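# Move the carton bin from low rack to top shelf

## Task

Take the bin holding three small cartons off the low rack and set it on the highest shelf of the shelving unit so that its entire bottom rests on that shelf. At the end all three cartons must be standing upright inside the bin, the low rack must still be upright, and the robot must not have toppled or be left leaning.

## Robot and tools

ROBOT. A base that can drive in any direction carries a column about 1.7 m tall. A carriage rides up and down it (lift_m) and holds two six-joint arms, each ending in a five-finger hand. The arm bases sit about 0.57 m + lift_m above the floor, and carriage parts hang roughly 0.15 m lower. A hand point reaches about 0.78 m from its shoulder but only about 0.4 m below its arm base. The parked arm is joints 1 to 6 = 0, 0.05, 0.05, 1.45, 0, 0, and then the robot is about 0.85 m wide and 0.65 m long. There are three cameras: carriage_camera (fixed, looking forward and about 20 degrees down), and left_wrist_camera and right_wrist_camera (on the little-finger side of each wrist, aimed at that hand's point).

FRAMES. Base frame: metres, origin on the floor under the base centre, x forward, y left, z up. left_hand and right_hand are the hand points in this frame. They are often a little off, and the real hand usually sits lower, especially at long reach or under load (about 7 to 25 cm of sag per kg). The odometry frame is the base frame as it was at the start. base_odometry only counts wheel rotation, so any slip appears as travel. Its heading is in rad, left positive, within ±3.142.

move. This is the only tool that commands motion. It takes one action, and every part of the action starts at the same moment.
- base: a dict with exactly one key. It is an offset from where the base last measured itself, not a pose. translate_m (-2 to 2 m, forward positive), strafe_m (-2 to 2 m, left positive), or rotate_rad (-6.3 to 6.3 rad, counter-clockwise/left positive).
- joints: one flat dict for the whole robot, keyed by joint name. Each value is an absolute target.
  - lift_m: 0 to 1 m.
  - Per arm, <side>_joint1_rad to <side>_joint6_rad:
    - j1 -2.617 to 3.054 (turns the arm about vertical; 0 forward, positive left).
    - j2 0 to 3.141 (shoulder; 0 upper arm back and level, 1.57 upright, 3.14 forward).
    - j3 0 to 3.141 (elbow; 0 folded, 3.14 straight).
    - j4 -1.57 to 1.57 (wrist pitch; positive lifts the fingertips).
    - j5 -1.57 to 1.57 (wrist yaw; positive turns the fingertips right, the opposite sense to j1).
    - j6 -2.094 to 2.094 (roll about the finger axis; positive is clockwise seen from the forearm).
    - With j5 and j6 at 0 and the hand level, the palm faces down.
  - Hand keys, each -1 to 1, with +1 open/straight and -1 closed: <side>_hand_little, _ring, _middle, _index, _thumb_bend, and _thumb_turn (+1 beside the palm, -1 opposite the fingers).
  - <side>_hand_force_limit (-1 to 1) is a setting that maps to about 0 to 10 N at the fingertip, or 0 to 15 N for the thumb.
  - <side>_hand_speed (-0.96 to 1) is a setting; at the start it is -0.8, which is slow.
- speeds: caps for this action only. translate_m and strafe_m 0.02 to 0.5 m/s; rotate_rad 0.05 to 1.57 rad/s; lift_m 0.08 to 0.27 m/s.
- min_time_s: 0.1 to 8 s, the shortest time each arm motion may take. Values of 2 or more give straighter, gentler paths. Very short values make the arm jerk and overshoot.
- cameras: a list of camera names or ["all"].
- blocking: false returns at once while the robot keeps moving.
A move with no action just reports the state and images.

The other tools:
- wait(seconds 0 to 10) lets time pass.
- stop brakes every running motion. It is not instant: the base coasts first.
- zoom_image(camera, region [x0,y0,x1,y1] pixels, at most 504 across) enlarges part of the latest image.
- show_instructions shows the reference pages.
- finished_scene ends the scene for good, and the result must hold without the robot.

RESULTS. The "move" line reads done, or else the worst status among the motions. Per-motion words:
- moving
- done
- off_target: came to rest short and may still be pushing.
- contact_stop and time_out: uncommanded stops. After one, the rest of your queued calls are skipped.
- not_followed: an arm target was refused because the arms would come too close.
- stopped
- limit_stop_at_motor_heat
"pictures" lists the cameras in image order. on_its_own reports things you did not command. <side>_hand_stopped_by gives six words (little, ring, middle, index, thumb_bend, thumb_turn): target, force, stalled, moving or fault. <side>_<motor>_load_n is the fingertip load in N, positive when the finger is pushed open; if it falls to about 0, the grip has been lost. motor_effort is in percent, with the peak shown in brackets; if lift effort keeps dropping while lowering, a hand or its load is resting on something. MOTOR HOT means a motor has passed 75 °C. At 100 °C that arm goes limp for 30 to 60 s (OVER-TEMPERATURE FAULT); afterwards, send its targets again.

GRIPPING. A finger motor moves only when its target changes. It locks when it reaches the target or when its load hits the force limit. To squeeze harder, raise the force limit and then send a more-closed target. With the thumb turned in front (thumb_turn -1), the hand can wrap objects 0.035 to 0.065 m thick, or handles down to about 0.025 m. Close at hand_speed -0.94 or lower for a soft grip. A wrist bracket on the little-finger side sticks out and can catch on things.

CAUTIONS.
- Never let the arms collide or press on each other, hands and fingers included. A hard press ends the scene.
- Arms have no contact stop and keep pushing. The base ignores the arms while driving.
- Avoid the robot tipping: a high carriage, stretched or loaded arms, fast swings, and pulling on held things all raise the risk.
- Stretched or loaded arms heat up while you deliberate. Park them while driving or planning.
- With j2 below 0.8, swinging j1 outward by 0.5 or more can hit the column.
- After a contact stop, back off about 0.2 m.
- Don't bump the low rack or the shelving, and don't drop the bin or spill the cartons; bring loads down gently.

Each tool is called by a JSON object that holds its "fn" and its "kwargs", one argument or row to a line.

Reference images:

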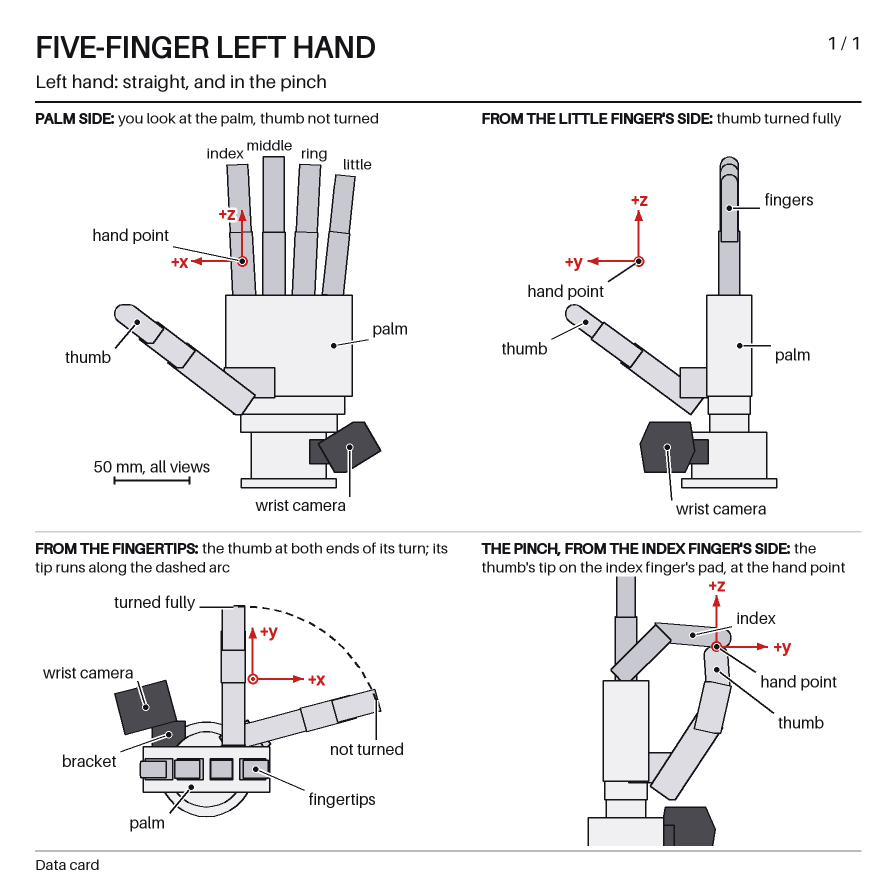

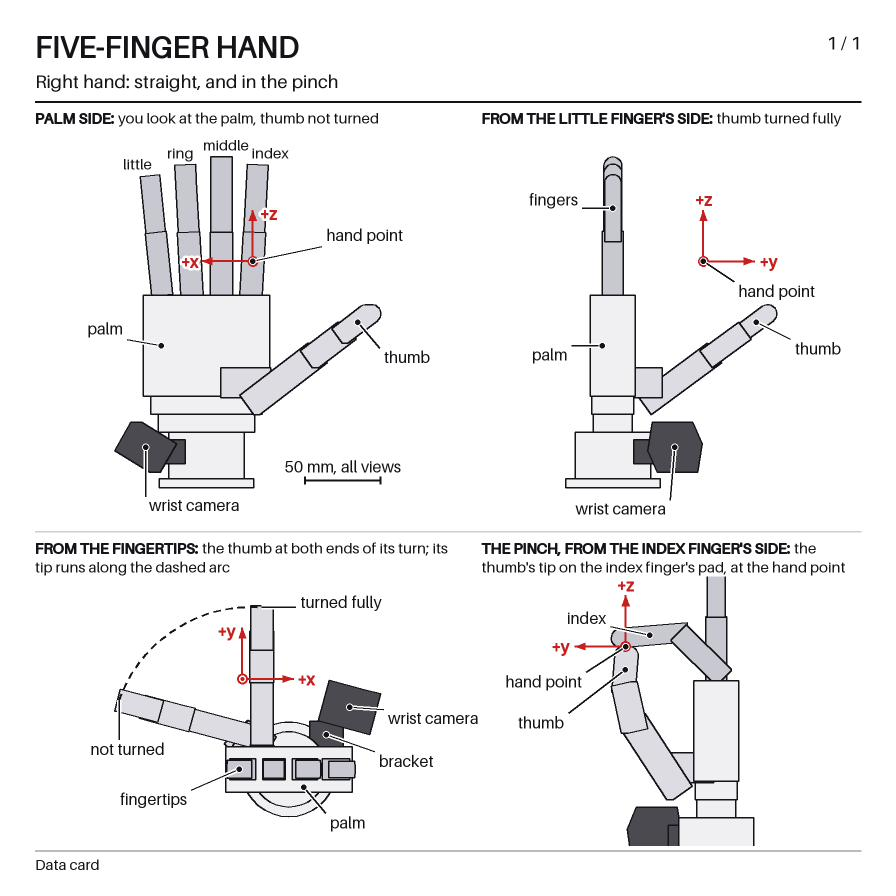

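## Session

{"fn": "move", "kwargs": {

}}

Scene clock: 0.00 s.
Joint torques (N m): no reading
base_odometry: x=+0.000 y=+0.000 heading=+0.000
base_status: not commanded
joint_positions: lift_m=+0.300 left_joint1_rad=+0.010 left_joint2_rad=+0.047 left_joint3_rad=+0.058 left_joint4_rad=+1.419 left_joint5_rad=-0.038 left_joint6_rad=+0.017 right_joint1_rad=-0.007 right_joint2_rad=+0.054 right_joint3_rad=+0.057 right_joint4_rad=+1.422 right_joint5_rad=-0.002 right_joint6_rad=+0.005 left_hand_little=+1.000 left_hand_ring=+1.000 left_hand_middle=+1.000 left_hand_index=+1.000 left_hand_thumb_turn=+1.000 left_hand_thumb_bend=+1.000 left_hand_force_limit=+0.000 left_hand_speed=-0.800 right_hand_little=+1.000 right_hand_ring=+1.000 right_hand_middle=+1.000 right_hand_index=+1.000 right_hand_thumb_turn=+1.000 right_hand_thumb_bend=+1.000 right_hand_force_limit=+0.000 right_hand_speed=-0.800
joint_status: not commanded
left_hand_stopped_by: target,target,target,target,target,target
right_hand_stopped_by: target,target,target,target,target,target
left_little_load_n: 0.0
left_ring_load_n: 0.0
left_middle_load_n: 0.0
left_index_load_n: 0.0
left_thumb_bend_load_n: 0.0
left_thumb_turn_load_n: 0.0
right_little_load_n: 0.0
right_ring_load_n: 0.0
right_middle_load_n: 0.0
right_index_load_n: 0.0
right_thumb_bend_load_n: 0.0
right_thumb_turn_load_n: 0.0
motor_effort: lift_m=+30 drive_wheels=-2
left_hand: x=+0.3137 y=+0.2813 z=+1.3357 quat_wxyz=(+0.716, -0.063, +0.037, -0.695) (m; base frame)
right_hand: x=+0.3150 y=-0.2720 z=+1.3341 quat_wxyz=(+0.705, -0.052, +0.051, -0.706) (m; base frame)
pictures: carriage_camera, left_wrist_camera, right_wrist_camera

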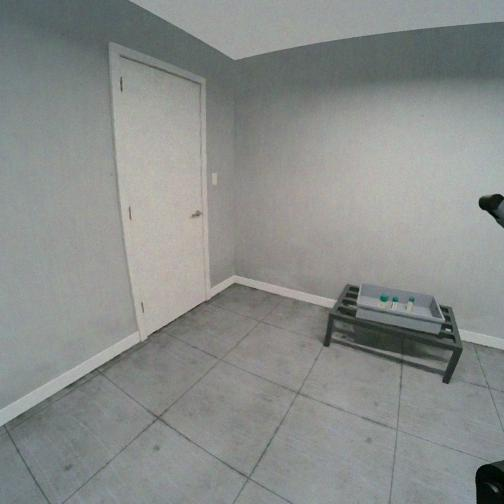

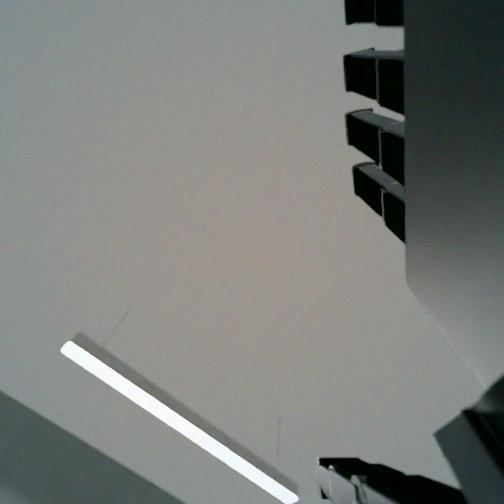

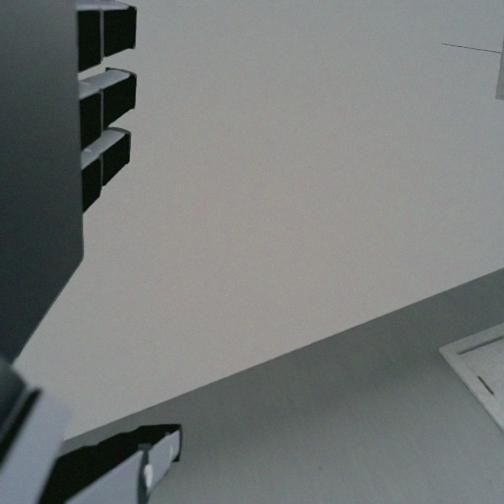

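{"fn": "zoom_image", "kwargs": {
  "camera": "carriage_camera",
  "region": [310, 260, 480, 400]
}}

{"fn": "move", "kwargs": {
  "base": {"rotate_rad": -0.9},
  "cameras": ["carriage_camera"]
}}

Scaled by 2.965 from the camera's 504x504 image, which has a finer 720x720 frame.

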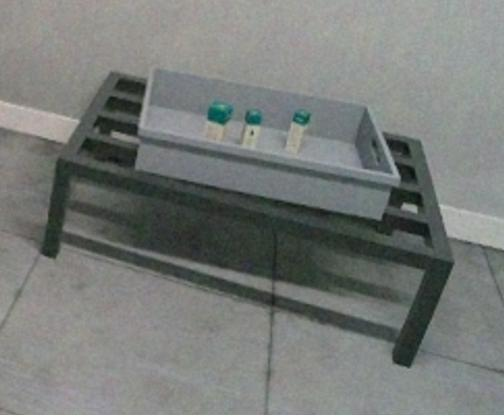

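Scene clock: 5.13 s.
Joint torques (N m): left_arm=[0.09 3.93 5.31 0.07 -0.03 0.08] | right_arm=[0.17 3.63 5.97 0.02 -0.07 0.03]
move: done
base_odometry: x=+0.000 y=+0.000 heading=-0.900
base_status: done
joint_positions: lift_m=+0.300 left_joint1_rad=+0.010 left_joint2_rad=+0.047 left_joint3_rad=+0.058 left_joint4_rad=+1.419 left_joint5_rad=-0.038 left_joint6_rad=+0.017 right_joint1_rad=-0.007 right_joint2_rad=+0.054 right_joint3_rad=+0.057 right_joint4_rad=+1.421 right_joint5_rad=-0.002 right_joint6_rad=+0.005 left_hand_little=+1.000 left_hand_ring=+1.000 left_hand_middle=+1.000 left_hand_index=+1.000 left_hand_thumb_turn=+1.000 left_hand_thumb_bend=+1.000 left_hand_force_limit=+0.000 left_hand_speed=-0.800 right_hand_little=+1.000 right_hand_ring=+1.000 right_hand_middle=+1.000 right_hand_index=+1.000 right_hand_thumb_turn=+1.000 right_hand_thumb_bend=+1.000 right_hand_force_limit=+0.000 right_hand_speed=-0.800
joint_status: not commanded
left_hand_stopped_by: target,target,target,target,target,target
right_hand_stopped_by: target,target,target,target,target,target
left_little_load_n: 0.0
left_ring_load_n: 0.0
left_middle_load_n: 0.0
left_index_load_n: 0.0
left_thumb_bend_load_n: 0.0
left_thumb_turn_load_n: 0.0
right_little_load_n: 0.0
right_ring_load_n: 0.0
right_middle_load_n: 0.0
right_index_load_n: 0.0
right_thumb_bend_load_n: 0.0
right_thumb_turn_load_n: 0.0
motor_effort: lift_m=+31(31) drive_wheels=+3(8)
left_hand: x=+0.3137 y=+0.2813 z=+1.3357 quat_wxyz=(+0.716, -0.063, +0.037, -0.695) (m; base frame)
right_hand: x=+0.3151 y=-0.2720 z=+1.3340 quat_wxyz=(+0.705, -0.052, +0.051, -0.706) (m; base frame)
pictures: carriage_camera

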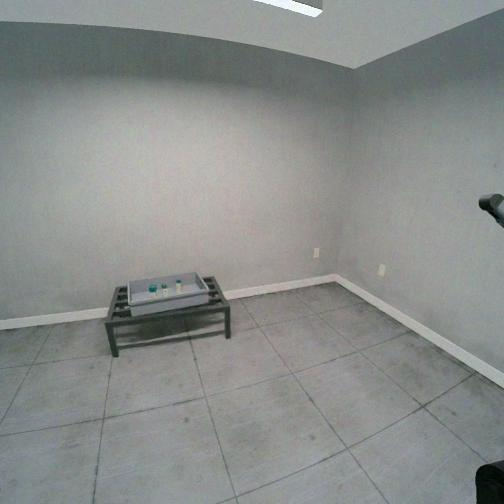

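{"fn": "move", "kwargs": {
  "base": {"rotate_rad": -1.3},
  "cameras": ["carriage_camera"]
}}

{"fn": "move", "kwargs": {
  "base": {"rotate_rad": -1.3},
  "cameras": ["carriage_camera"]
}}

Scene clock: 11.10 s.
Joint torques (N m): left_arm=[0.24 4 5.35 0.02 -0.04 0.08] | right_arm=[0.16 3.62 5.97 0.03 -0.07 0.02]
move: done
base_odometry: x=+0.000 y=+0.000 heading=-2.199
base_status: done
joint_positions: lift_m=+0.300 left_joint1_rad=+0.010 left_joint2_rad=+0.047 left_joint3_rad=+0.058 left_joint4_rad=+1.419 left_joint5_rad=-0.038 left_joint6_rad=+0.017 right_joint1_rad=-0.007 right_joint2_rad=+0.054 right_joint3_rad=+0.057 right_joint4_rad=+1.421 right_joint5_rad=-0.002 right_joint6_rad=+0.005 left_hand_little=+1.000 left_hand_ring=+1.000 left_hand_middle=+1.000 left_hand_index=+1.000 left_hand_thumb_turn=+1.000 left_hand_thumb_bend=+1.000 left_hand_force_limit=+0.000 left_hand_speed=-0.800 right_hand_little=+1.000 right_hand_ring=+1.000 right_hand_middle=+1.000 right_hand_index=+1.000 right_hand_thumb_turn=+1.000 right_hand_thumb_bend=+1.000 right_hand_force_limit=+0.000 right_hand_speed=-0.800
joint_status: not commanded
left_hand_stopped_by: target,target,target,target,target,target
right_hand_stopped_by: target,target,target,target,target,target
left_little_load_n: 0.0
left_ring_load_n: 0.0
left_middle_load_n: 0.0
left_index_load_n: 0.0
left_thumb_bend_load_n: 0.0
left_thumb_turn_load_n: 0.0
right_little_load_n: 0.0
right_ring_load_n: 0.0
right_middle_load_n: 0.0
right_index_load_n: 0.0
right_thumb_bend_load_n: 0.0
right_thumb_turn_load_n: 0.0
motor_effort: lift_m=+30(32) drive_wheels=+3(9)
left_hand: x=+0.3137 y=+0.2813 z=+1.3357 quat_wxyz=(+0.716, -0.063, +0.037, -0.695) (m; base frame)
right_hand: x=+0.3151 y=-0.2720 z=+1.3340 quat_wxyz=(+0.705, -0.052, +0.051, -0.706) (m; base frame)
pictures: carriage_camera

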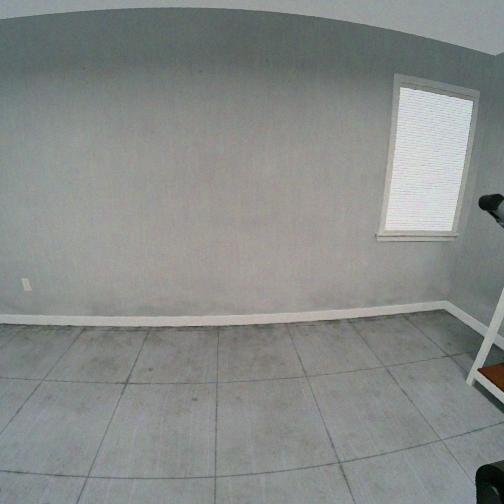

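Scene clock: 13.97 s.
Joint torques (N m): left_arm=[0.18 4.12 5.33 0.05 -0.03 0.08] | right_arm=[0.14 3.62 5.96 0.03 -0.07 0.02]
move: done
base_odometry: x=+0.000 y=+0.000 heading=+2.785
base_status: done
joint_positions: lift_m=+0.300 left_joint1_rad=+0.010 left_joint2_rad=+0.047 left_joint3_rad=+0.058 left_joint4_rad=+1.419 left_joint5_rad=-0.038 left_joint6_rad=+0.017 right_joint1_rad=-0.007 right_joint2_rad=+0.054 right_joint3_rad=+0.057 right_joint4_rad=+1.421 right_joint5_rad=-0.002 right_joint6_rad=+0.005 left_hand_little=+1.000 left_hand_ring=+1.000 left_hand_middle=+1.000 left_hand_index=+1.000 left_hand_thumb_turn=+1.000 left_hand_thumb_bend=+1.000 left_hand_force_limit=+0.000 left_hand_speed=-0.800 right_hand_little=+1.000 right_hand_ring=+1.000 right_hand_middle=+1.000 right_hand_index=+1.000 right_hand_thumb_turn=+1.000 right_hand_thumb_bend=+1.000 right_hand_force_limit=+0.000 right_hand_speed=-0.800
joint_status: not commanded
left_hand_stopped_by: target,target,target,target,target,target
right_hand_stopped_by: target,target,target,target,target,target
left_little_load_n: 0.0
left_ring_load_n: 0.0
left_middle_load_n: 0.0
left_index_load_n: 0.0
left_thumb_bend_load_n: 0.0
left_thumb_turn_load_n: 0.0
right_little_load_n: 0.0
right_ring_load_n: 0.0
right_middle_load_n: 0.0
right_index_load_n: 0.0
right_thumb_bend_load_n: 0.0
right_thumb_turn_load_n: 0.0
motor_effort: lift_m=+31(32) drive_wheels=+3(8)
left_hand: x=+0.3137 y=+0.2813 z=+1.3357 quat_wxyz=(+0.716, -0.063, +0.037, -0.695) (m; base frame)
right_hand: x=+0.3152 y=-0.2720 z=+1.3340 quat_wxyz=(+0.705, -0.053, +0.052, -0.706) (m; base frame)
pictures: carriage_camera

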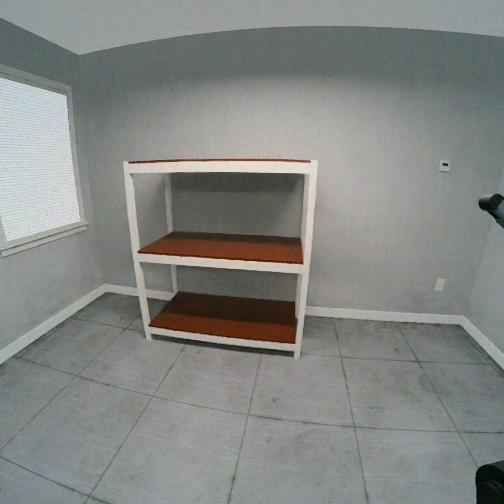

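{"fn": "zoom_image", "kwargs": {
  "camera": "carriage_camera",
  "region": [110, 140, 340, 370]
}}

Scaled by 2.191 from the camera's 504x504 image, which has a finer 720x720 frame.

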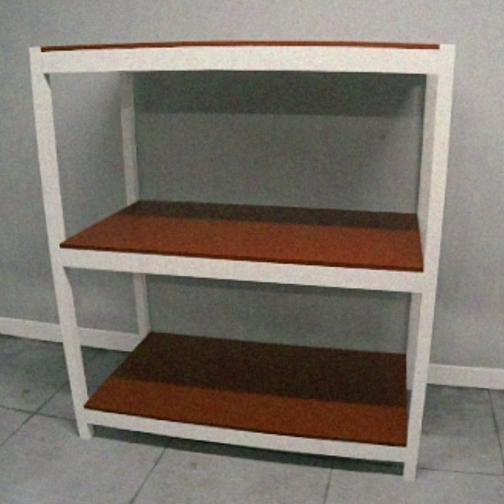

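{"fn": "move", "kwargs": {
  "base": {"rotate_rad": 2.9}
}}

{"fn": "move", "kwargs": {
  "base": {"translate_m": 0.7},
  "joints": {"lift_m": 0.3},
  "speeds": {"translate_m": 0.4},
  "cameras": ["carriage_camera"]
}}

{"fn": "zoom_image", "kwargs": {
  "camera": "carriage_camera",
  "region": [100, 230, 400, 504]
}}

Scene clock: 47.50 s.
Joint torques (N m): left_arm=[0.29 3.89 5.48 0.04 -0.07 0.07] | right_arm=[0.14 3.63 5.97 0.05 -0.07 0.02]
move: done
base_odometry: x=+0.000 y=+0.000 heading=-0.599
base_status: done
joint_positions: lift_m=+0.300 left_joint1_rad=+0.010 left_joint2_rad=+0.047 left_joint3_rad=+0.058 left_joint4_rad=+1.418 left_joint5_rad=-0.038 left_joint6_rad=+0.017 right_joint1_rad=-0.007 right_joint2_rad=+0.054 right_joint3_rad=+0.057 right_joint4_rad=+1.419 right_joint5_rad=-0.002 right_joint6_rad=+0.005 left_hand_little=+1.000 left_hand_ring=+1.000 left_hand_middle=+1.000 left_hand_index=+1.000 left_hand_thumb_turn=+1.000 left_hand_thumb_bend=+1.000 left_hand_force_limit=+0.000 left_hand_speed=-0.800 right_hand_little=+1.000 right_hand_ring=+1.000 right_hand_middle=+1.000 right_hand_index=+1.000 right_hand_thumb_turn=+1.000 right_hand_thumb_bend=+1.000 right_hand_force_limit=+0.000 right_hand_speed=-0.800
joint_status: not commanded
left_hand_stopped_by: target,target,target,target,target,target
right_hand_stopped_by: target,target,target,target,target,target
left_little_load_n: 0.0
left_ring_load_n: 0.0
left_middle_load_n: 0.0
left_index_load_n: -0.5
left_thumb_bend_load_n: 0.0
left_thumb_turn_load_n: 0.0
right_little_load_n: 0.0
right_ring_load_n: 0.0
right_middle_load_n: 0.0
right_index_load_n: 0.5
right_thumb_bend_load_n: 0.0
right_thumb_turn_load_n: 0.0
motor_effort: lift_m=+30(32) drive_wheels=+3(11)
left_hand: x=+0.3139 y=+0.2813 z=+1.3356 quat_wxyz=(+0.715, -0.063, +0.037, -0.695) (m; base frame)
right_hand: x=+0.3157 y=-0.2720 z=+1.3338 quat_wxyz=(+0.704, -0.053, +0.052, -0.706) (m; base frame)
pictures: none

Scene clock: 51.13 s.
Joint torques (N m): left_arm=[0.24 3.82 5.3 0.05 -0.05 0.07] | right_arm=[0.18 3.62 5.98 0.02 -0.06 0.03]
move: done
base_odometry: x=+0.579 y=-0.394 heading=-0.598
base_status: done
joint_positions: lift_m=+0.300 left_joint1_rad=+0.010 left_joint2_rad=+0.047 left_joint3_rad=+0.058 left_joint4_rad=+1.418 left_joint5_rad=-0.038 left_joint6_rad=+0.017 right_joint1_rad=-0.007 right_joint2_rad=+0.054 right_joint3_rad=+0.057 right_joint4_rad=+1.421 right_joint5_rad=-0.002 right_joint6_rad=+0.005 left_hand_little=+1.000 left_hand_ring=+1.000 left_hand_middle=+1.000 left_hand_index=+1.000 left_hand_thumb_turn=+1.000 left_hand_thumb_bend=+1.000 left_hand_force_limit=+0.000 left_hand_speed=-0.800 right_hand_little=+1.000 right_hand_ring=+1.000 right_hand_middle=+1.000 right_hand_index=+1.000 right_hand_thumb_turn=+1.000 right_hand_thumb_bend=+1.000 right_hand_force_limit=+0.000 right_hand_speed=-0.800
joint_status: all done
left_hand_stopped_by: target,target,target,target,target,target
right_hand_stopped_by: target,target,target,target,target,target
left_little_load_n: 0.0
left_ring_load_n: 0.0
left_middle_load_n: 0.0
left_index_load_n: 0.0
left_thumb_bend_load_n: 0.0
left_thumb_turn_load_n: -0.5
right_little_load_n: 0.0
right_ring_load_n: 0.0
right_middle_load_n: -0.5
right_index_load_n: 0.0
right_thumb_bend_load_n: 0.0
right_thumb_turn_load_n: 0.0
motor_effort: lift_m=+30(31) drive_wheels=-7(14)
left_hand: x=+0.3139 y=+0.2813 z=+1.3356 quat_wxyz=(+0.715, -0.063, +0.037, -0.695) (m; base frame)
right_hand: x=+0.3151 y=-0.2720 z=+1.3340 quat_wxyz=(+0.705, -0.052, +0.051, -0.706) (m; base frame)
pictures: carriage_camera

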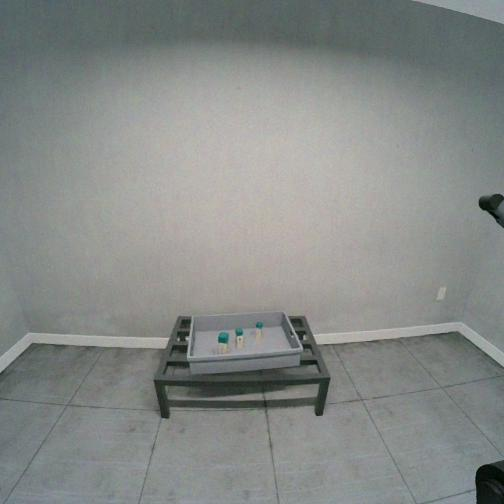

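Scaled by 1.680 from the camera's 504x504 image, which has a finer 720x720 frame.

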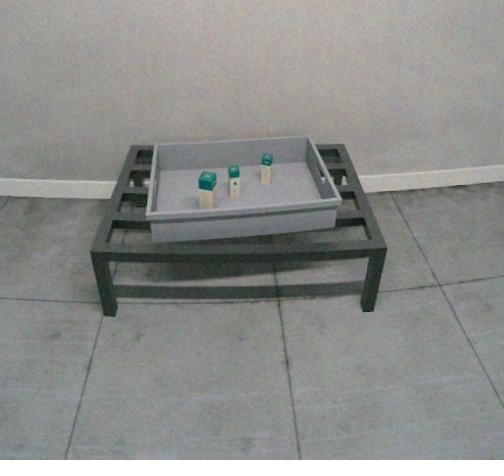

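{"fn": "move", "kwargs": {
  "base": {"rotate_rad": 0.085},
  "joints": {"lift_m": 0.1}
}}

{"fn": "move", "kwargs": {
  "base": {"strafe_m": -0.123}
}}

{"fn": "move", "kwargs": {
  "base": {"translate_m": 0.4},
  "speeds": {"translate_m": 0.25},
  "cameras": ["carriage_camera"]
}}

{"fn": "zoom_image", "kwargs": {
  "camera": "carriage_camera",
  "region": [100, 230, 400, 504]
}}

Scene clock: 117.37 s.
Joint torques (N m): left_arm=[0.21 3.75 5.45 0.12 -0.04 0.04] | right_arm=[0.17 3.62 5.97 0.02 -0.07 0.02]
move: done
base_odometry: x=+0.579 y=-0.394 heading=-0.514
base_status: done
joint_positions: lift_m=+0.100 left_joint1_rad=+0.010 left_joint2_rad=+0.047 left_joint3_rad=+0.058 left_joint4_rad=+1.418 left_joint5_rad=-0.038 left_joint6_rad=+0.017 right_joint1_rad=-0.007 right_joint2_rad=+0.054 right_joint3_rad=+0.057 right_joint4_rad=+1.421 right_joint5_rad=-0.002 right_joint6_rad=+0.005 left_hand_little=+1.000 left_hand_ring=+1.000 left_hand_middle=+1.000 left_hand_index=+1.000 left_hand_thumb_turn=+1.000 left_hand_thumb_bend=+1.000 left_hand_force_limit=+0.000 left_hand_speed=-0.800 right_hand_little=+1.000 right_hand_ring=+1.000 right_hand_middle=+1.000 right_hand_index=+1.000 right_hand_thumb_turn=+1.000 right_hand_thumb_bend=+1.000 right_hand_force_limit=+0.000 right_hand_speed=-0.800
joint_status: all done
left_hand_stopped_by: target,target,target,target,target,target
right_hand_stopped_by: target,target,target,target,target,target
left_little_load_n: 0.0
left_ring_load_n: 0.0
left_middle_load_n: 0.0
left_index_load_n: 0.0
left_thumb_bend_load_n: 0.0
left_thumb_turn_load_n: -0.5
right_little_load_n: 0.0
right_ring_load_n: 0.0
right_middle_load_n: 0.0
right_index_load_n: 0.0
right_thumb_bend_load_n: 0.0
right_thumb_turn_load_n: 0.0
motor_effort: lift_m=+27(28) drive_wheels=-3(6)
left_hand: x=+0.3140 y=+0.2814 z=+1.1359 quat_wxyz=(+0.715, -0.063, +0.037, -0.695) (m; base frame)
right_hand: x=+0.3151 y=-0.2720 z=+1.1343 quat_wxyz=(+0.705, -0.052, +0.051, -0.706) (m; base frame)
pictures: none

Scene clock: 119.13 s.
Joint torques (N m): left_arm=[0.28 3.85 5.31 0.05 -0.04 0.11] | right_arm=[0.13 3.63 5.97 0.03 -0.07 0.02]
move: done
base_odometry: x=+0.519 y=-0.501 heading=-0.513
base_status: done
joint_positions: lift_m=+0.100 left_joint1_rad=+0.010 left_joint2_rad=+0.047 left_joint3_rad=+0.058 left_joint4_rad=+1.418 left_joint5_rad=-0.038 left_joint6_rad=+0.017 right_joint1_rad=-0.007 right_joint2_rad=+0.054 right_joint3_rad=+0.057 right_joint4_rad=+1.421 right_joint5_rad=-0.002 right_joint6_rad=+0.005 left_hand_little=+1.000 left_hand_ring=+1.000 left_hand_middle=+1.000 left_hand_index=+1.000 left_hand_thumb_turn=+1.000 left_hand_thumb_bend=+1.000 left_hand_force_limit=+0.000 left_hand_speed=-0.800 right_hand_little=+1.000 right_hand_ring=+1.000 right_hand_middle=+1.000 right_hand_index=+1.000 right_hand_thumb_turn=+1.000 right_hand_thumb_bend=+1.000 right_hand_force_limit=+0.000 right_hand_speed=-0.800
joint_status: not commanded
left_hand_stopped_by: target,target,target,target,target,target
right_hand_stopped_by: target,target,target,target,target,target
left_little_load_n: 0.0
left_ring_load_n: 0.0
left_middle_load_n: 0.0
left_index_load_n: 0.0
left_thumb_bend_load_n: 0.0
left_thumb_turn_load_n: 0.0
right_little_load_n: 0.0
right_ring_load_n: 0.0
right_middle_load_n: 0.0
right_index_load_n: 0.0
right_thumb_bend_load_n: 0.0
right_thumb_turn_load_n: 0.0
motor_effort: lift_m=+27(28) drive_wheels=-3(9)
left_hand: x=+0.3140 y=+0.2814 z=+1.1359 quat_wxyz=(+0.716, -0.063, +0.037, -0.695) (m; base frame)
right_hand: x=+0.3152 y=-0.2719 z=+1.1343 quat_wxyz=(+0.705, -0.053, +0.052, -0.706) (m; base frame)
pictures: none

Scene clock: 122.03 s.
Joint torques (N m): left_arm=[0.18 4.03 5.39 0 -0.03 0.12] | right_arm=[0.13 3.63 5.94 0.02 -0.06 0.03]
move: done
base_odometry: x=+0.867 y=-0.698 heading=-0.514
base_status: done
joint_positions: lift_m=+0.100 left_joint1_rad=+0.010 left_joint2_rad=+0.047 left_joint3_rad=+0.058 left_joint4_rad=+1.418 left_joint5_rad=-0.038 left_joint6_rad=+0.017 right_joint1_rad=-0.007 right_joint2_rad=+0.054 right_joint3_rad=+0.057 right_joint4_rad=+1.422 right_joint5_rad=-0.002 right_joint6_rad=+0.005 left_hand_little=+1.000 left_hand_ring=+1.000 left_hand_middle=+1.000 left_hand_index=+1.000 left_hand_thumb_turn=+1.000 left_hand_thumb_bend=+1.000 left_hand_force_limit=+0.000 left_hand_speed=-0.800 right_hand_little=+1.000 right_hand_ring=+1.000 right_hand_middle=+1.000 right_hand_index=+1.000 right_hand_thumb_turn=+1.000 right_hand_thumb_bend=+1.000 right_hand_force_limit=+0.000 right_hand_speed=-0.800
joint_status: not commanded
left_hand_stopped_by: target,target,target,target,target,target
right_hand_stopped_by: target,target,target,target,target,target
left_little_load_n: 0.0
left_ring_load_n: 0.0
left_middle_load_n: 0.0
left_index_load_n: 0.0
left_thumb_bend_load_n: 0.0
left_thumb_turn_load_n: 0.0
right_little_load_n: 0.0
right_ring_load_n: 0.0
right_middle_load_n: 0.0
right_index_load_n: 0.0
right_thumb_bend_load_n: 0.0
right_thumb_turn_load_n: 0.0
motor_effort: lift_m=+27(28) drive_wheels=-4(7)
left_hand: x=+0.3139 y=+0.2814 z=+1.1359 quat_wxyz=(+0.716, -0.063, +0.037, -0.695) (m; base frame)
right_hand: x=+0.3150 y=-0.2719 z=+1.1343 quat_wxyz=(+0.705, -0.052, +0.051, -0.706) (m; base frame)
pictures: carriage_camera
camera_calibration:
carriage_camera: T_world_to_cam=[[-0.0405394, -0.999168, 0.00435646, -0.00063285], [-0.301171, 0.00806198, -0.953536, 1.09579], [0.952708, -0.0399678, -0.301248, 0.203811], [0, 0, 0, 1]] pos_world=[0.135824, -0.00132072, 1.10628]

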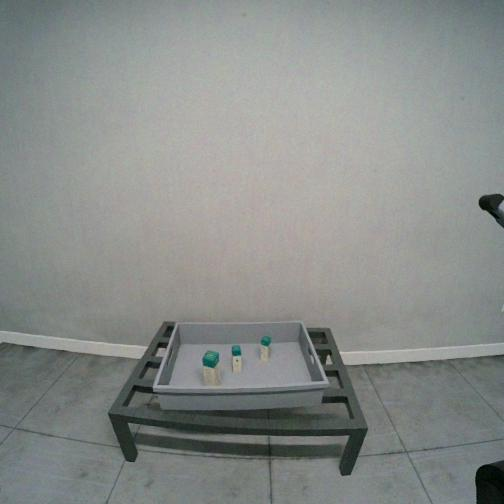

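Scaled by 1.680 from the camera's 504x504 image, which has a finer 720x720 frame.

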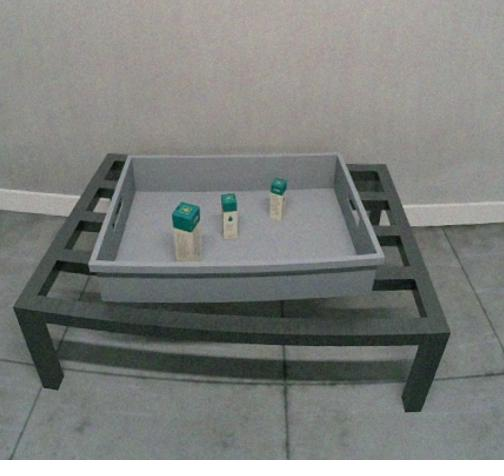

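{"fn": "zoom_image", "kwargs": {
  "camera": "carriage_camera",
  "region": [140, 310, 240, 410]
}}

{"fn": "zoom_image", "kwargs": {
  "camera": "carriage_camera",
  "region": [250, 310, 350, 410]
}}

Scaled by 5.040 from the camera's 504x504 image, which has a finer 720x720 frame.

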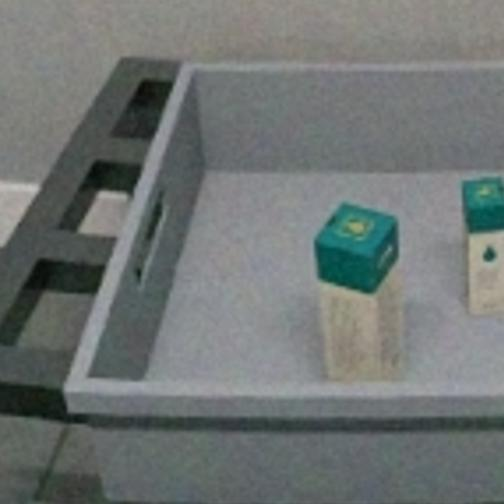

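Scaled by 5.040 from the camera's 504x504 image, which has a finer 720x720 frame.

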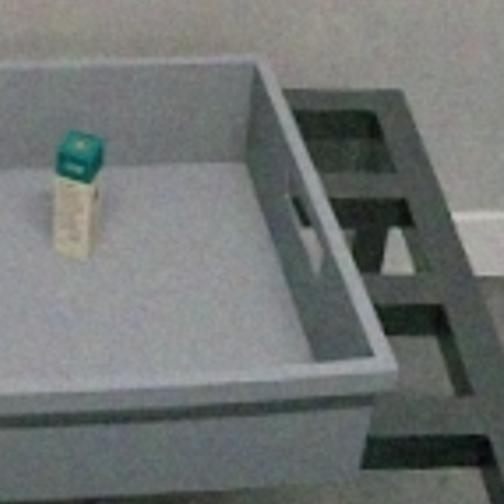

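{"fn": "move", "kwargs": {
  "joints": {"lift_m": 0.5}
}}

{"fn": "move", "kwargs": {
  "joints": {"left_joint1_rad": 0, "left_joint2_rad": 2.2, "left_joint3_rad": 1.5, "left_joint4_rad": -0.7, "left_joint5_rad": 0, "left_joint6_rad": 0, "right_joint1_rad": 0, "right_joint2_rad": 2.2, "right_joint3_rad": 1.5, "right_joint4_rad": -0.7, "right_joint5_rad": 0, "right_joint6_rad": 0},
  "min_time_s": 3,
  "cameras": ["carriage_camera"]
}}

{"fn": "move", "kwargs": {
  "joints": {"left_joint1_rad": 0.08, "left_joint2_rad": 2.54, "left_joint3_rad": 1.68, "left_joint4_rad": -0.71, "left_joint5_rad": 0, "left_joint6_rad": -1.57, "right_joint1_rad": -0.08, "right_joint2_rad": 2.54, "right_joint3_rad": 1.68, "right_joint4_rad": -0.71, "right_joint5_rad": 0, "right_joint6_rad": 1.57},
  "min_time_s": 2,
  "cameras": ["all"]
}}

Scene clock: 222.60 s.
Joint torques (N m): left_arm=[0.1 3.81 5.31 0.05 -0.03 0.08] | right_arm=[0.12 3.62 5.96 0.03 -0.07 0.02]
move: done
base_odometry: x=+0.867 y=-0.698 heading=-0.514
base_status: not commanded
joint_positions: lift_m=+0.500 left_joint1_rad=+0.010 left_joint2_rad=+0.047 left_joint3_rad=+0.058 left_joint4_rad=+1.418 left_joint5_rad=-0.038 left_joint6_rad=+0.017 right_joint1_rad=-0.007 right_joint2_rad=+0.054 right_joint3_rad=+0.057 right_joint4_rad=+1.422 right_joint5_rad=-0.002 right_joint6_rad=+0.005 left_hand_little=+1.000 left_hand_ring=+1.000 left_hand_middle=+1.000 left_hand_index=+1.000 left_hand_thumb_turn=+1.000 left_hand_thumb_bend=+1.000 left_hand_force_limit=+0.000 left_hand_speed=-0.800 right_hand_little=+1.000 right_hand_ring=+1.000 right_hand_middle=+1.000 right_hand_index=+1.000 right_hand_thumb_turn=+1.000 right_hand_thumb_bend=+1.000 right_hand_force_limit=+0.000 right_hand_speed=-0.800
joint_status: all done
left_hand_stopped_by: target,target,target,target,target,target
right_hand_stopped_by: target,target,target,target,target,target
left_little_load_n: 0.0
left_ring_load_n: 0.0
left_middle_load_n: 0.0
left_index_load_n: 0.0
left_thumb_bend_load_n: 0.0
left_thumb_turn_load_n: 0.0
right_little_load_n: 0.0
right_ring_load_n: 0.0
right_middle_load_n: 0.0
right_index_load_n: 0.0
right_thumb_bend_load_n: 0.0
right_thumb_turn_load_n: 0.0
motor_effort: lift_m=+32(39) drive_wheels=-4(4)
left_hand: x=+0.3139 y=+0.2814 z=+1.5355 quat_wxyz=(+0.716, -0.063, +0.037, -0.695) (m; base frame)
right_hand: x=+0.3150 y=-0.2719 z=+1.5339 quat_wxyz=(+0.705, -0.052, +0.051, -0.706) (m; base frame)
pictures: none

Scene clock: 226.00 s.
Joint torques (N m): left_arm=[-0.34 -10.58 7.5 0.38 -0.02 -0.05] | right_arm=[0.81 -7.88 7.9 0.33 -0.07 -0.03]
move: done
base_odometry: x=+0.867 y=-0.698 heading=-0.514
base_status: not commanded
joint_positions: lift_m=+0.500 left_joint1_rad=+0.005 left_joint2_rad=+2.185 left_joint3_rad=+1.475 left_joint4_rad=-0.681 left_joint5_rad=-0.008 left_joint6_rad=+0.008 right_joint1_rad=-0.007 right_joint2_rad=+2.185 right_joint3_rad=+1.473 right_joint4_rad=-0.692 right_joint5_rad=-0.002 right_joint6_rad=+0.005 left_hand_little=+1.000 left_hand_ring=+1.000 left_hand_middle=+1.000 left_hand_index=+1.000 left_hand_thumb_turn=+1.000 left_hand_thumb_bend=+1.000 left_hand_force_limit=+0.000 left_hand_speed=-0.800 right_hand_little=+1.000 right_hand_ring=+1.000 right_hand_middle=+1.000 right_hand_index=+1.000 right_hand_thumb_turn=+1.000 right_hand_thumb_bend=+1.000 right_hand_force_limit=+0.000 right_hand_speed=-0.800
joint_status: all done
left_hand_stopped_by: target,target,target,target,target,target
right_hand_stopped_by: target,target,target,target,target,target
left_little_load_n: 0.0
left_ring_load_n: 0.0
left_middle_load_n: 0.5
left_index_load_n: 0.0
left_thumb_bend_load_n: 0.0
left_thumb_turn_load_n: 0.0
right_little_load_n: 0.0
right_ring_load_n: 0.0
right_middle_load_n: 0.0
right_index_load_n: 0.0
right_thumb_bend_load_n: 0.0
right_thumb_turn_load_n: 0.0
motor_effort: lift_m=+32(33) drive_wheels=-4(4)
left_hand: x=+0.6006 y=+0.2759 z=+1.0291 quat_wxyz=(+0.067, -0.703, +0.705, -0.060) (m; base frame)
right_hand: x=+0.5972 y=-0.2739 z=+1.0292 quat_wxyz=(+0.060, -0.701, +0.709, -0.058) (m; base frame)
pictures: carriage_camera
camera_calibration:
carriage_camera: T_world_to_cam=[[-0.0405394, -0.999168, 0.00435646, -0.00237369], [-0.301171, 0.00806198, -0.953536, 1.47683], [0.952708, -0.0399678, -0.301248, 0.324189], [0, 0, 0, 1]] pos_world=[0.135824, -0.00132072, 1.50588]

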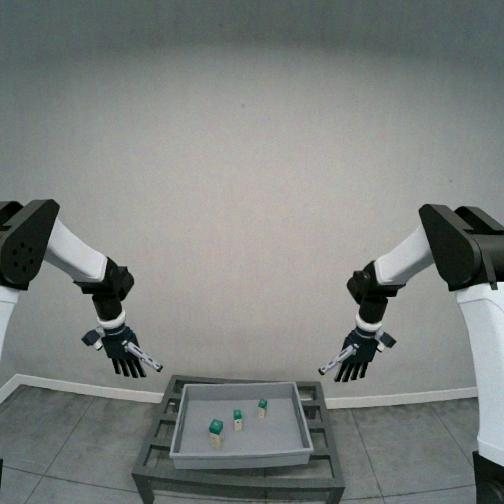

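Scene clock: 228.47 s.
Joint torques (N m): left_arm=[0.68 -12.14 6.48 0.1 0.01 0.02] | right_arm=[-0.49 -8.92 6.91 0.04 -0.08 0.17]
move: done
base_odometry: x=+0.867 y=-0.698 heading=-0.514
base_status: not commanded
joint_positions: lift_m=+0.500 left_joint1_rad=+0.075 left_joint2_rad=+2.522 left_joint3_rad=+1.658 left_joint4_rad=-0.693 left_joint5_rad=-0.007 left_joint6_rad=-1.560 right_joint1_rad=-0.073 right_joint2_rad=+2.523 right_joint3_rad=+1.656 right_joint4_rad=-0.702 right_joint5_rad=-0.002 right_joint6_rad=+1.554 left_hand_little=+1.000 left_hand_ring=+1.000 left_hand_middle=+1.000 left_hand_index=+1.000 left_hand_thumb_turn=+1.000 left_hand_thumb_bend=+1.000 left_hand_force_limit=+0.000 left_hand_speed=-0.800 right_hand_little=+1.000 right_hand_ring=+1.000 right_hand_middle=+1.000 right_hand_index=+1.000 right_hand_thumb_turn=+1.000 right_hand_thumb_bend=+1.000 right_hand_force_limit=+0.000 right_hand_speed=-0.800
joint_status: all done
left_hand_stopped_by: target,target,target,target,target,target
right_hand_stopped_by: target,target,target,target,target,target
left_little_load_n: 0.0
left_ring_load_n: 0.0
left_middle_load_n: 0.0
left_index_load_n: 0.0
left_thumb_bend_load_n: 0.0
left_thumb_turn_load_n: 0.0
right_little_load_n: 0.0
right_ring_load_n: 0.0
right_middle_load_n: 0.0
right_index_load_n: 0.0
right_thumb_bend_load_n: 0.0
right_thumb_turn_load_n: 0.0
motor_effort: lift_m=+31(33) drive_wheels=-4(4)
left_hand: x=+0.6914 y=+0.2795 z=+0.9400 quat_wxyz=(+0.004, -0.999, -0.033, -0.007) (m; base frame)
right_hand: x=+0.6880 y=-0.2762 z=+0.9397 quat_wxyz=(+0.001, +0.028, +1.000, +0.001) (m; base frame)
pictures: carriage_camera, left_wrist_camera, right_wrist_camera
camera_calibration:
carriage_camera: T_world_to_cam=[[-0.0405394, -0.999168, 0.00435646, -0.00237369], [-0.301171, 0.00806198, -0.953536, 1.47683], [0.952708, -0.0399678, -0.301248, 0.324189], [0, 0, 0, 1]] pos_world=[0.135824, -0.00132072, 1.50588]
left_wrist_camera: T_world_to_cam=[[0.167025, 0.985579, 0.0271497, -0.42155], [0.855606, -0.158572, 0.492741, -1.00988], [0.48994, -0.0590706, -0.869752, 0.606342], [0, 0, 0, 1]] pos_world=[0.637398, 0.291149, 1.03642]
right_wrist_camera: T_world_to_cam=[[-0.195742, 0.980492, 0.0179207, 0.389896], [0.815139, 0.152518, 0.558827, -1.0501], [0.545192, 0.123994, -0.829091, 0.552643], [0, 0, 0, 1]] pos_world=[0.630997, -0.290655, 1.03803]

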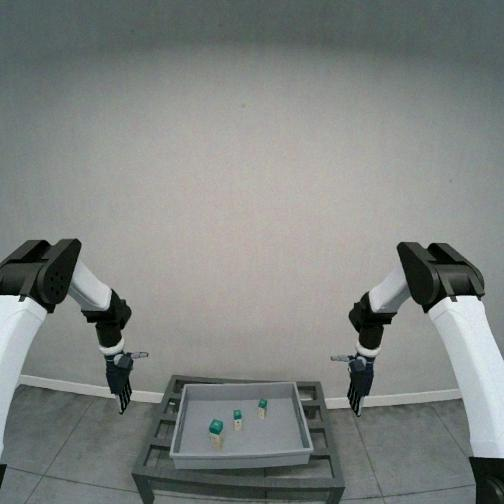

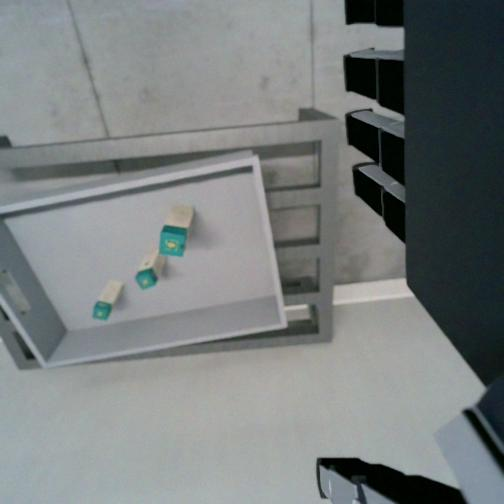

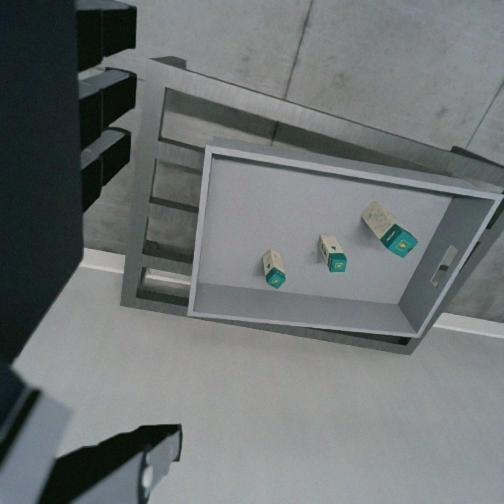

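{"fn": "move", "kwargs": {
  "base": {"translate_m": 0.314},
  "speeds": {"translate_m": 0.15},
  "joints": {"left_joint1_rad": 0.17, "left_joint4_rad": -0.725, "left_joint6_rad": -1.41, "right_joint1_rad": -0.17, "right_joint4_rad": -0.72, "right_joint6_rad": 1.41, "left_hand_little": -0.2, "left_hand_ring": -0.2, "left_hand_middle": -0.2, "left_hand_index": -0.2, "right_hand_little": -0.2, "right_hand_ring": -0.2, "right_hand_middle": -0.2, "right_hand_index": -0.2},
  "min_time_s": 2,
  "cameras": ["all"]
}}

Scene clock: 265.20 s.
Joint torques (N m): left_arm=[0.57 -11.93 6.64 0.1 0.01 0.16] | right_arm=[-0.51 -8.88 6.87 0.04 -0.1 -0.13]
move: done
base_odometry: x=+1.140 y=-0.853 heading=-0.515
base_status: done
joint_positions: lift_m=+0.500 left_joint1_rad=+0.165 left_joint2_rad=+2.522 left_joint3_rad=+1.658 left_joint4_rad=-0.708 left_joint5_rad=-0.006 left_joint6_rad=-1.419 right_joint1_rad=-0.163 right_joint2_rad=+2.523 right_joint3_rad=+1.656 right_joint4_rad=-0.713 right_joint5_rad=-0.002 right_joint6_rad=+1.425 left_hand_little=-0.200 left_hand_ring=-0.200 left_hand_middle=-0.200 left_hand_index=-0.200 left_hand_thumb_turn=+1.000 left_hand_thumb_bend=+1.000 left_hand_force_limit=+0.000 left_hand_speed=-0.800 right_hand_little=-0.200 right_hand_ring=-0.200 right_hand_middle=-0.200 right_hand_index=-0.200 right_hand_thumb_turn=+1.000 right_hand_thumb_bend=+1.000 right_hand_force_limit=+0.000 right_hand_speed=-0.800
joint_status: all done
left_hand_stopped_by: target,target,target,target,target,target
right_hand_stopped_by: target,target,target,target,target,target
left_little_load_n: 0.0
left_ring_load_n: 0.0
left_middle_load_n: 0.0
left_index_load_n: 0.0
left_thumb_bend_load_n: 0.0
left_thumb_turn_load_n: 0.0
right_little_load_n: 0.0
right_ring_load_n: 0.0
right_middle_load_n: 0.0
right_index_load_n: 0.0
right_thumb_bend_load_n: -0.5
right_thumb_turn_load_n: 0.0
motor_effort: lift_m=+32(33) drive_wheels=-5(8)
left_hand: x=+0.6793 y=+0.3165 z=+0.9396 quat_wxyz=(+0.003, -1.000, -0.007, +0.002) (m; base frame)
right_hand: x=+0.6782 y=-0.3136 z=+0.9395 quat_wxyz=(-0.004, +0.008, +1.000, +0.002) (m; base frame)
pictures: carriage_camera, left_wrist_camera, right_wrist_camera
camera_calibration:
carriage_camera: T_world_to_cam=[[-0.0405394, -0.999168, 0.00435646, -0.00237369], [-0.301171, 0.00806198, -0.953536, 1.47683], [0.952708, -0.0399678, -0.301248, 0.324189], [0, 0, 0, 1]] pos_world=[0.135824, -0.00132072, 1.50588]
left_wrist_camera: T_world_to_cam=[[0.218325, 0.975627, 0.0220517, -0.482857], [0.85424, -0.201988, 0.479035, -0.965908], [0.471814, -0.0857478, -0.877519, 0.642037], [0, 0, 0, 1]] pos_world=[0.627614, 0.33104, 1.03675]
right_wrist_camera: T_world_to_cam=[[-0.234297, 0.971923, 0.0217022, 0.444541], [0.81414, 0.183963, 0.550757, -1.01818], [0.531301, 0.146709, -0.834383, 0.583927], [0, 0, 0, 1]] pos_world=[0.622854, -0.33042, 1.03834]

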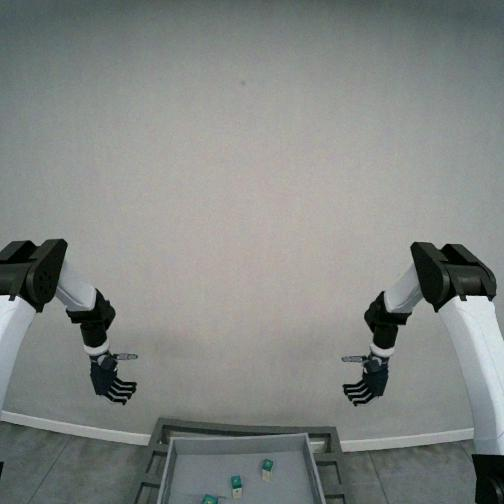

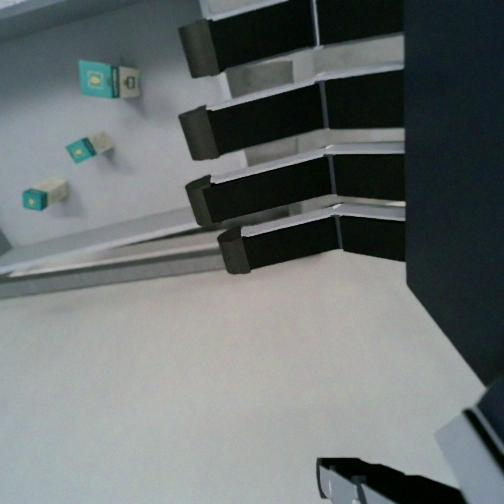

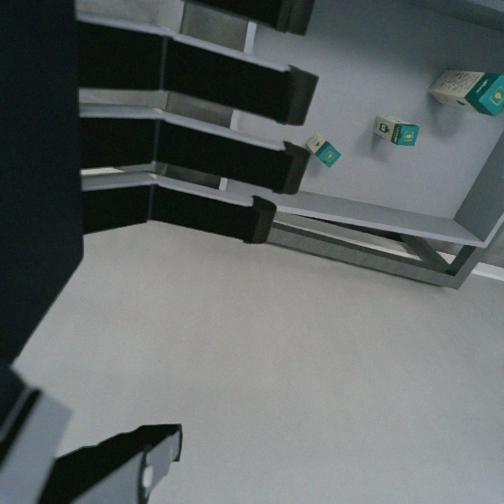

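{"fn": "move", "kwargs": {
  "joints": {"left_joint2_rad": 2.889, "left_joint3_rad": 1.882, "left_joint4_rad": -0.578, "right_joint2_rad": 2.889, "right_joint3_rad": 1.882, "right_joint4_rad": -0.57},
  "min_time_s": 2
}}

{"fn": "move", "kwargs": {
  "joints": {"lift_m": 0.21},
  "cameras": ["all"]
}}

Scene clock: 283.57 s.
Joint torques (N m): left_arm=[0.65 -12.74 6 0.36 0.05 0.18] | right_arm=[-0.49 -9.48 6.13 0.17 -0.1 -0.13]
move: done
base_odometry: x=+1.140 y=-0.853 heading=-0.515
base_status: not commanded
joint_positions: lift_m=+0.500 left_joint1_rad=+0.165 left_joint2_rad=+2.871 left_joint3_rad=+1.861 left_joint4_rad=-0.595 left_joint5_rad=-0.006 left_joint6_rad=-1.418 right_joint1_rad=-0.163 right_joint2_rad=+2.872 right_joint3_rad=+1.861 right_joint4_rad=-0.581 right_joint5_rad=-0.002 right_joint6_rad=+1.425 left_hand_little=-0.200 left_hand_ring=-0.200 left_hand_middle=-0.200 left_hand_index=-0.200 left_hand_thumb_turn=+1.000 left_hand_thumb_bend=+1.000 left_hand_force_limit=+0.000 left_hand_speed=-0.800 right_hand_little=-0.200 right_hand_ring=-0.200 right_hand_middle=-0.200 right_hand_index=-0.200 right_hand_thumb_turn=+1.000 right_hand_thumb_bend=+1.000 right_hand_force_limit=+0.000 right_hand_speed=-0.800
joint_status: all done
left_hand_stopped_by: target,target,target,target,target,target
right_hand_stopped_by: target,target,target,target,target,target
left_little_load_n: 0.0
left_ring_load_n: 0.0
left_middle_load_n: 0.0
left_index_load_n: 0.0
left_thumb_bend_load_n: 0.0
left_thumb_turn_load_n: 0.0
right_little_load_n: 0.0
right_ring_load_n: 0.0
right_middle_load_n: 0.5
right_index_load_n: 0.0
right_thumb_bend_load_n: 0.0
right_thumb_turn_load_n: 0.0
motor_effort: lift_m=+32(33) drive_wheels=-5(5)
left_hand: x=+0.6868 y=+0.3178 z=+0.8286 quat_wxyz=(+0.000, -1.000, -0.006, +0.017) (m; base frame)
right_hand: x=+0.6906 y=-0.3156 z=+0.8287 quat_wxyz=(-0.010, +0.008, +1.000, +0.003) (m; base frame)
pictures: none

Scene clock: 285.27 s.
Joint torques (N m): left_arm=[0.59 -14.19 5.39 0.3 0 0.18] | right_arm=[-0.44 -10.69 5.48 0.11 -0.1 -0.12]
move: done
base_odometry: x=+1.140 y=-0.853 heading=-0.515
base_status: not commanded
joint_positions: lift_m=+0.210 left_joint1_rad=+0.165 left_joint2_rad=+2.887 left_joint3_rad=+1.869 left_joint4_rad=-0.588 left_joint5_rad=-0.006 left_joint6_rad=-1.418 right_joint1_rad=-0.163 right_joint2_rad=+2.886 right_joint3_rad=+1.867 right_joint4_rad=-0.574 right_joint5_rad=-0.002 right_joint6_rad=+1.424 left_hand_little=-0.200 left_hand_ring=-0.200 left_hand_middle=-0.200 left_hand_index=-0.200 left_hand_thumb_turn=+1.000 left_hand_thumb_bend=+1.000 left_hand_force_limit=+0.000 left_hand_speed=-0.800 right_hand_little=-0.200 right_hand_ring=-0.200 right_hand_middle=-0.200 right_hand_index=-0.200 right_hand_thumb_turn=+1.000 right_hand_thumb_bend=+1.000 right_hand_force_limit=+0.000 right_hand_speed=-0.800
joint_status: all done
left_hand_stopped_by: target,target,target,target,target,target
right_hand_stopped_by: target,target,target,target,target,target
left_little_load_n: 0.0
left_ring_load_n: 0.5
left_middle_load_n: 0.0
left_index_load_n: 0.0
left_thumb_bend_load_n: 0.0
left_thumb_turn_load_n: 0.0
right_little_load_n: 0.0
right_ring_load_n: 0.0
right_middle_load_n: 0.5
right_index_load_n: 0.0
right_thumb_bend_load_n: 0.0
right_thumb_turn_load_n: 0.0
motor_effort: lift_m=+28(29) drive_wheels=-4(5)
left_hand: x=+0.6863 y=+0.3177 z=+0.5334 quat_wxyz=(+0.000, -1.000, -0.006, +0.017) (m; base frame)
right_hand: x=+0.6898 y=-0.3155 z=+0.5339 quat_wxyz=(-0.011, +0.008, +1.000, +0.003) (m; base frame)
pictures: carriage_camera, left_wrist_camera, right_wrist_camera
camera_calibration:
carriage_camera: T_world_to_cam=[[-0.0405394, -0.999168, 0.00435646, -0.00111206], [-0.301171, 0.00806198, -0.953536, 1.20068], [0.952708, -0.0399678, -0.301248, 0.236948], [0, 0, 0, 1]] pos_world=[0.135824, -0.00132072, 1.21628]
left_wrist_camera: T_world_to_cam=[[0.219174, 0.975634, 0.0100276, -0.470708], [0.868915, -0.199854, 0.452819, -0.773821], [0.44379, -0.0905331, -0.891546, 0.310686], [0, 0, 0, 1]] pos_world=[0.637673, 0.332715, 0.632111]
right_wrist_camera: T_world_to_cam=[[-0.234265, 0.971792, 0.0272032, 0.454957], [0.821663, 0.182963, 0.53981, -0.803534], [0.519606, 0.14881, -0.841347, 0.252072], [0, 0, 0, 1]] pos_world=[0.635836, -0.332617, 0.63346]

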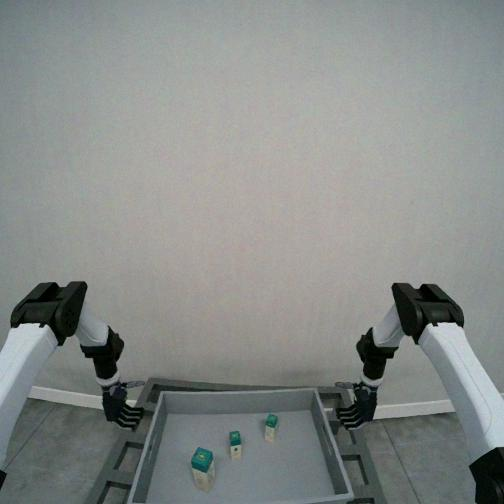

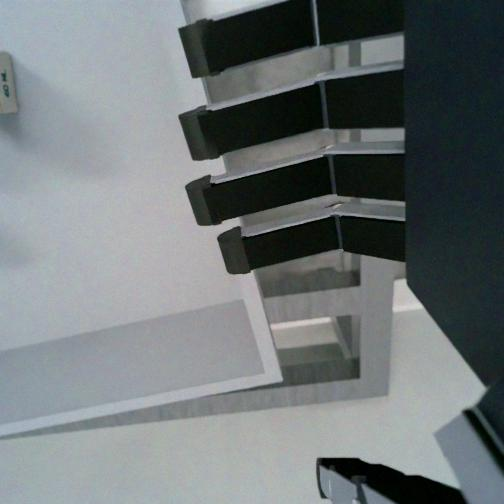

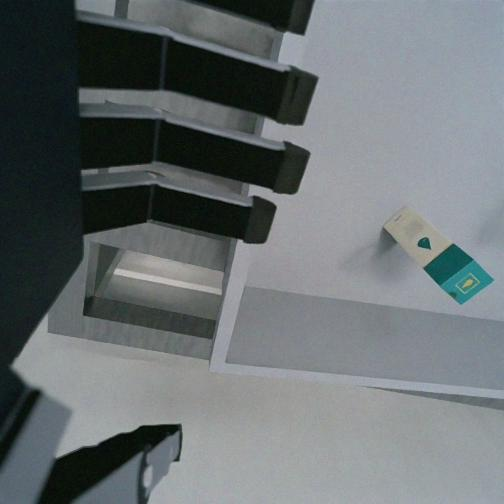

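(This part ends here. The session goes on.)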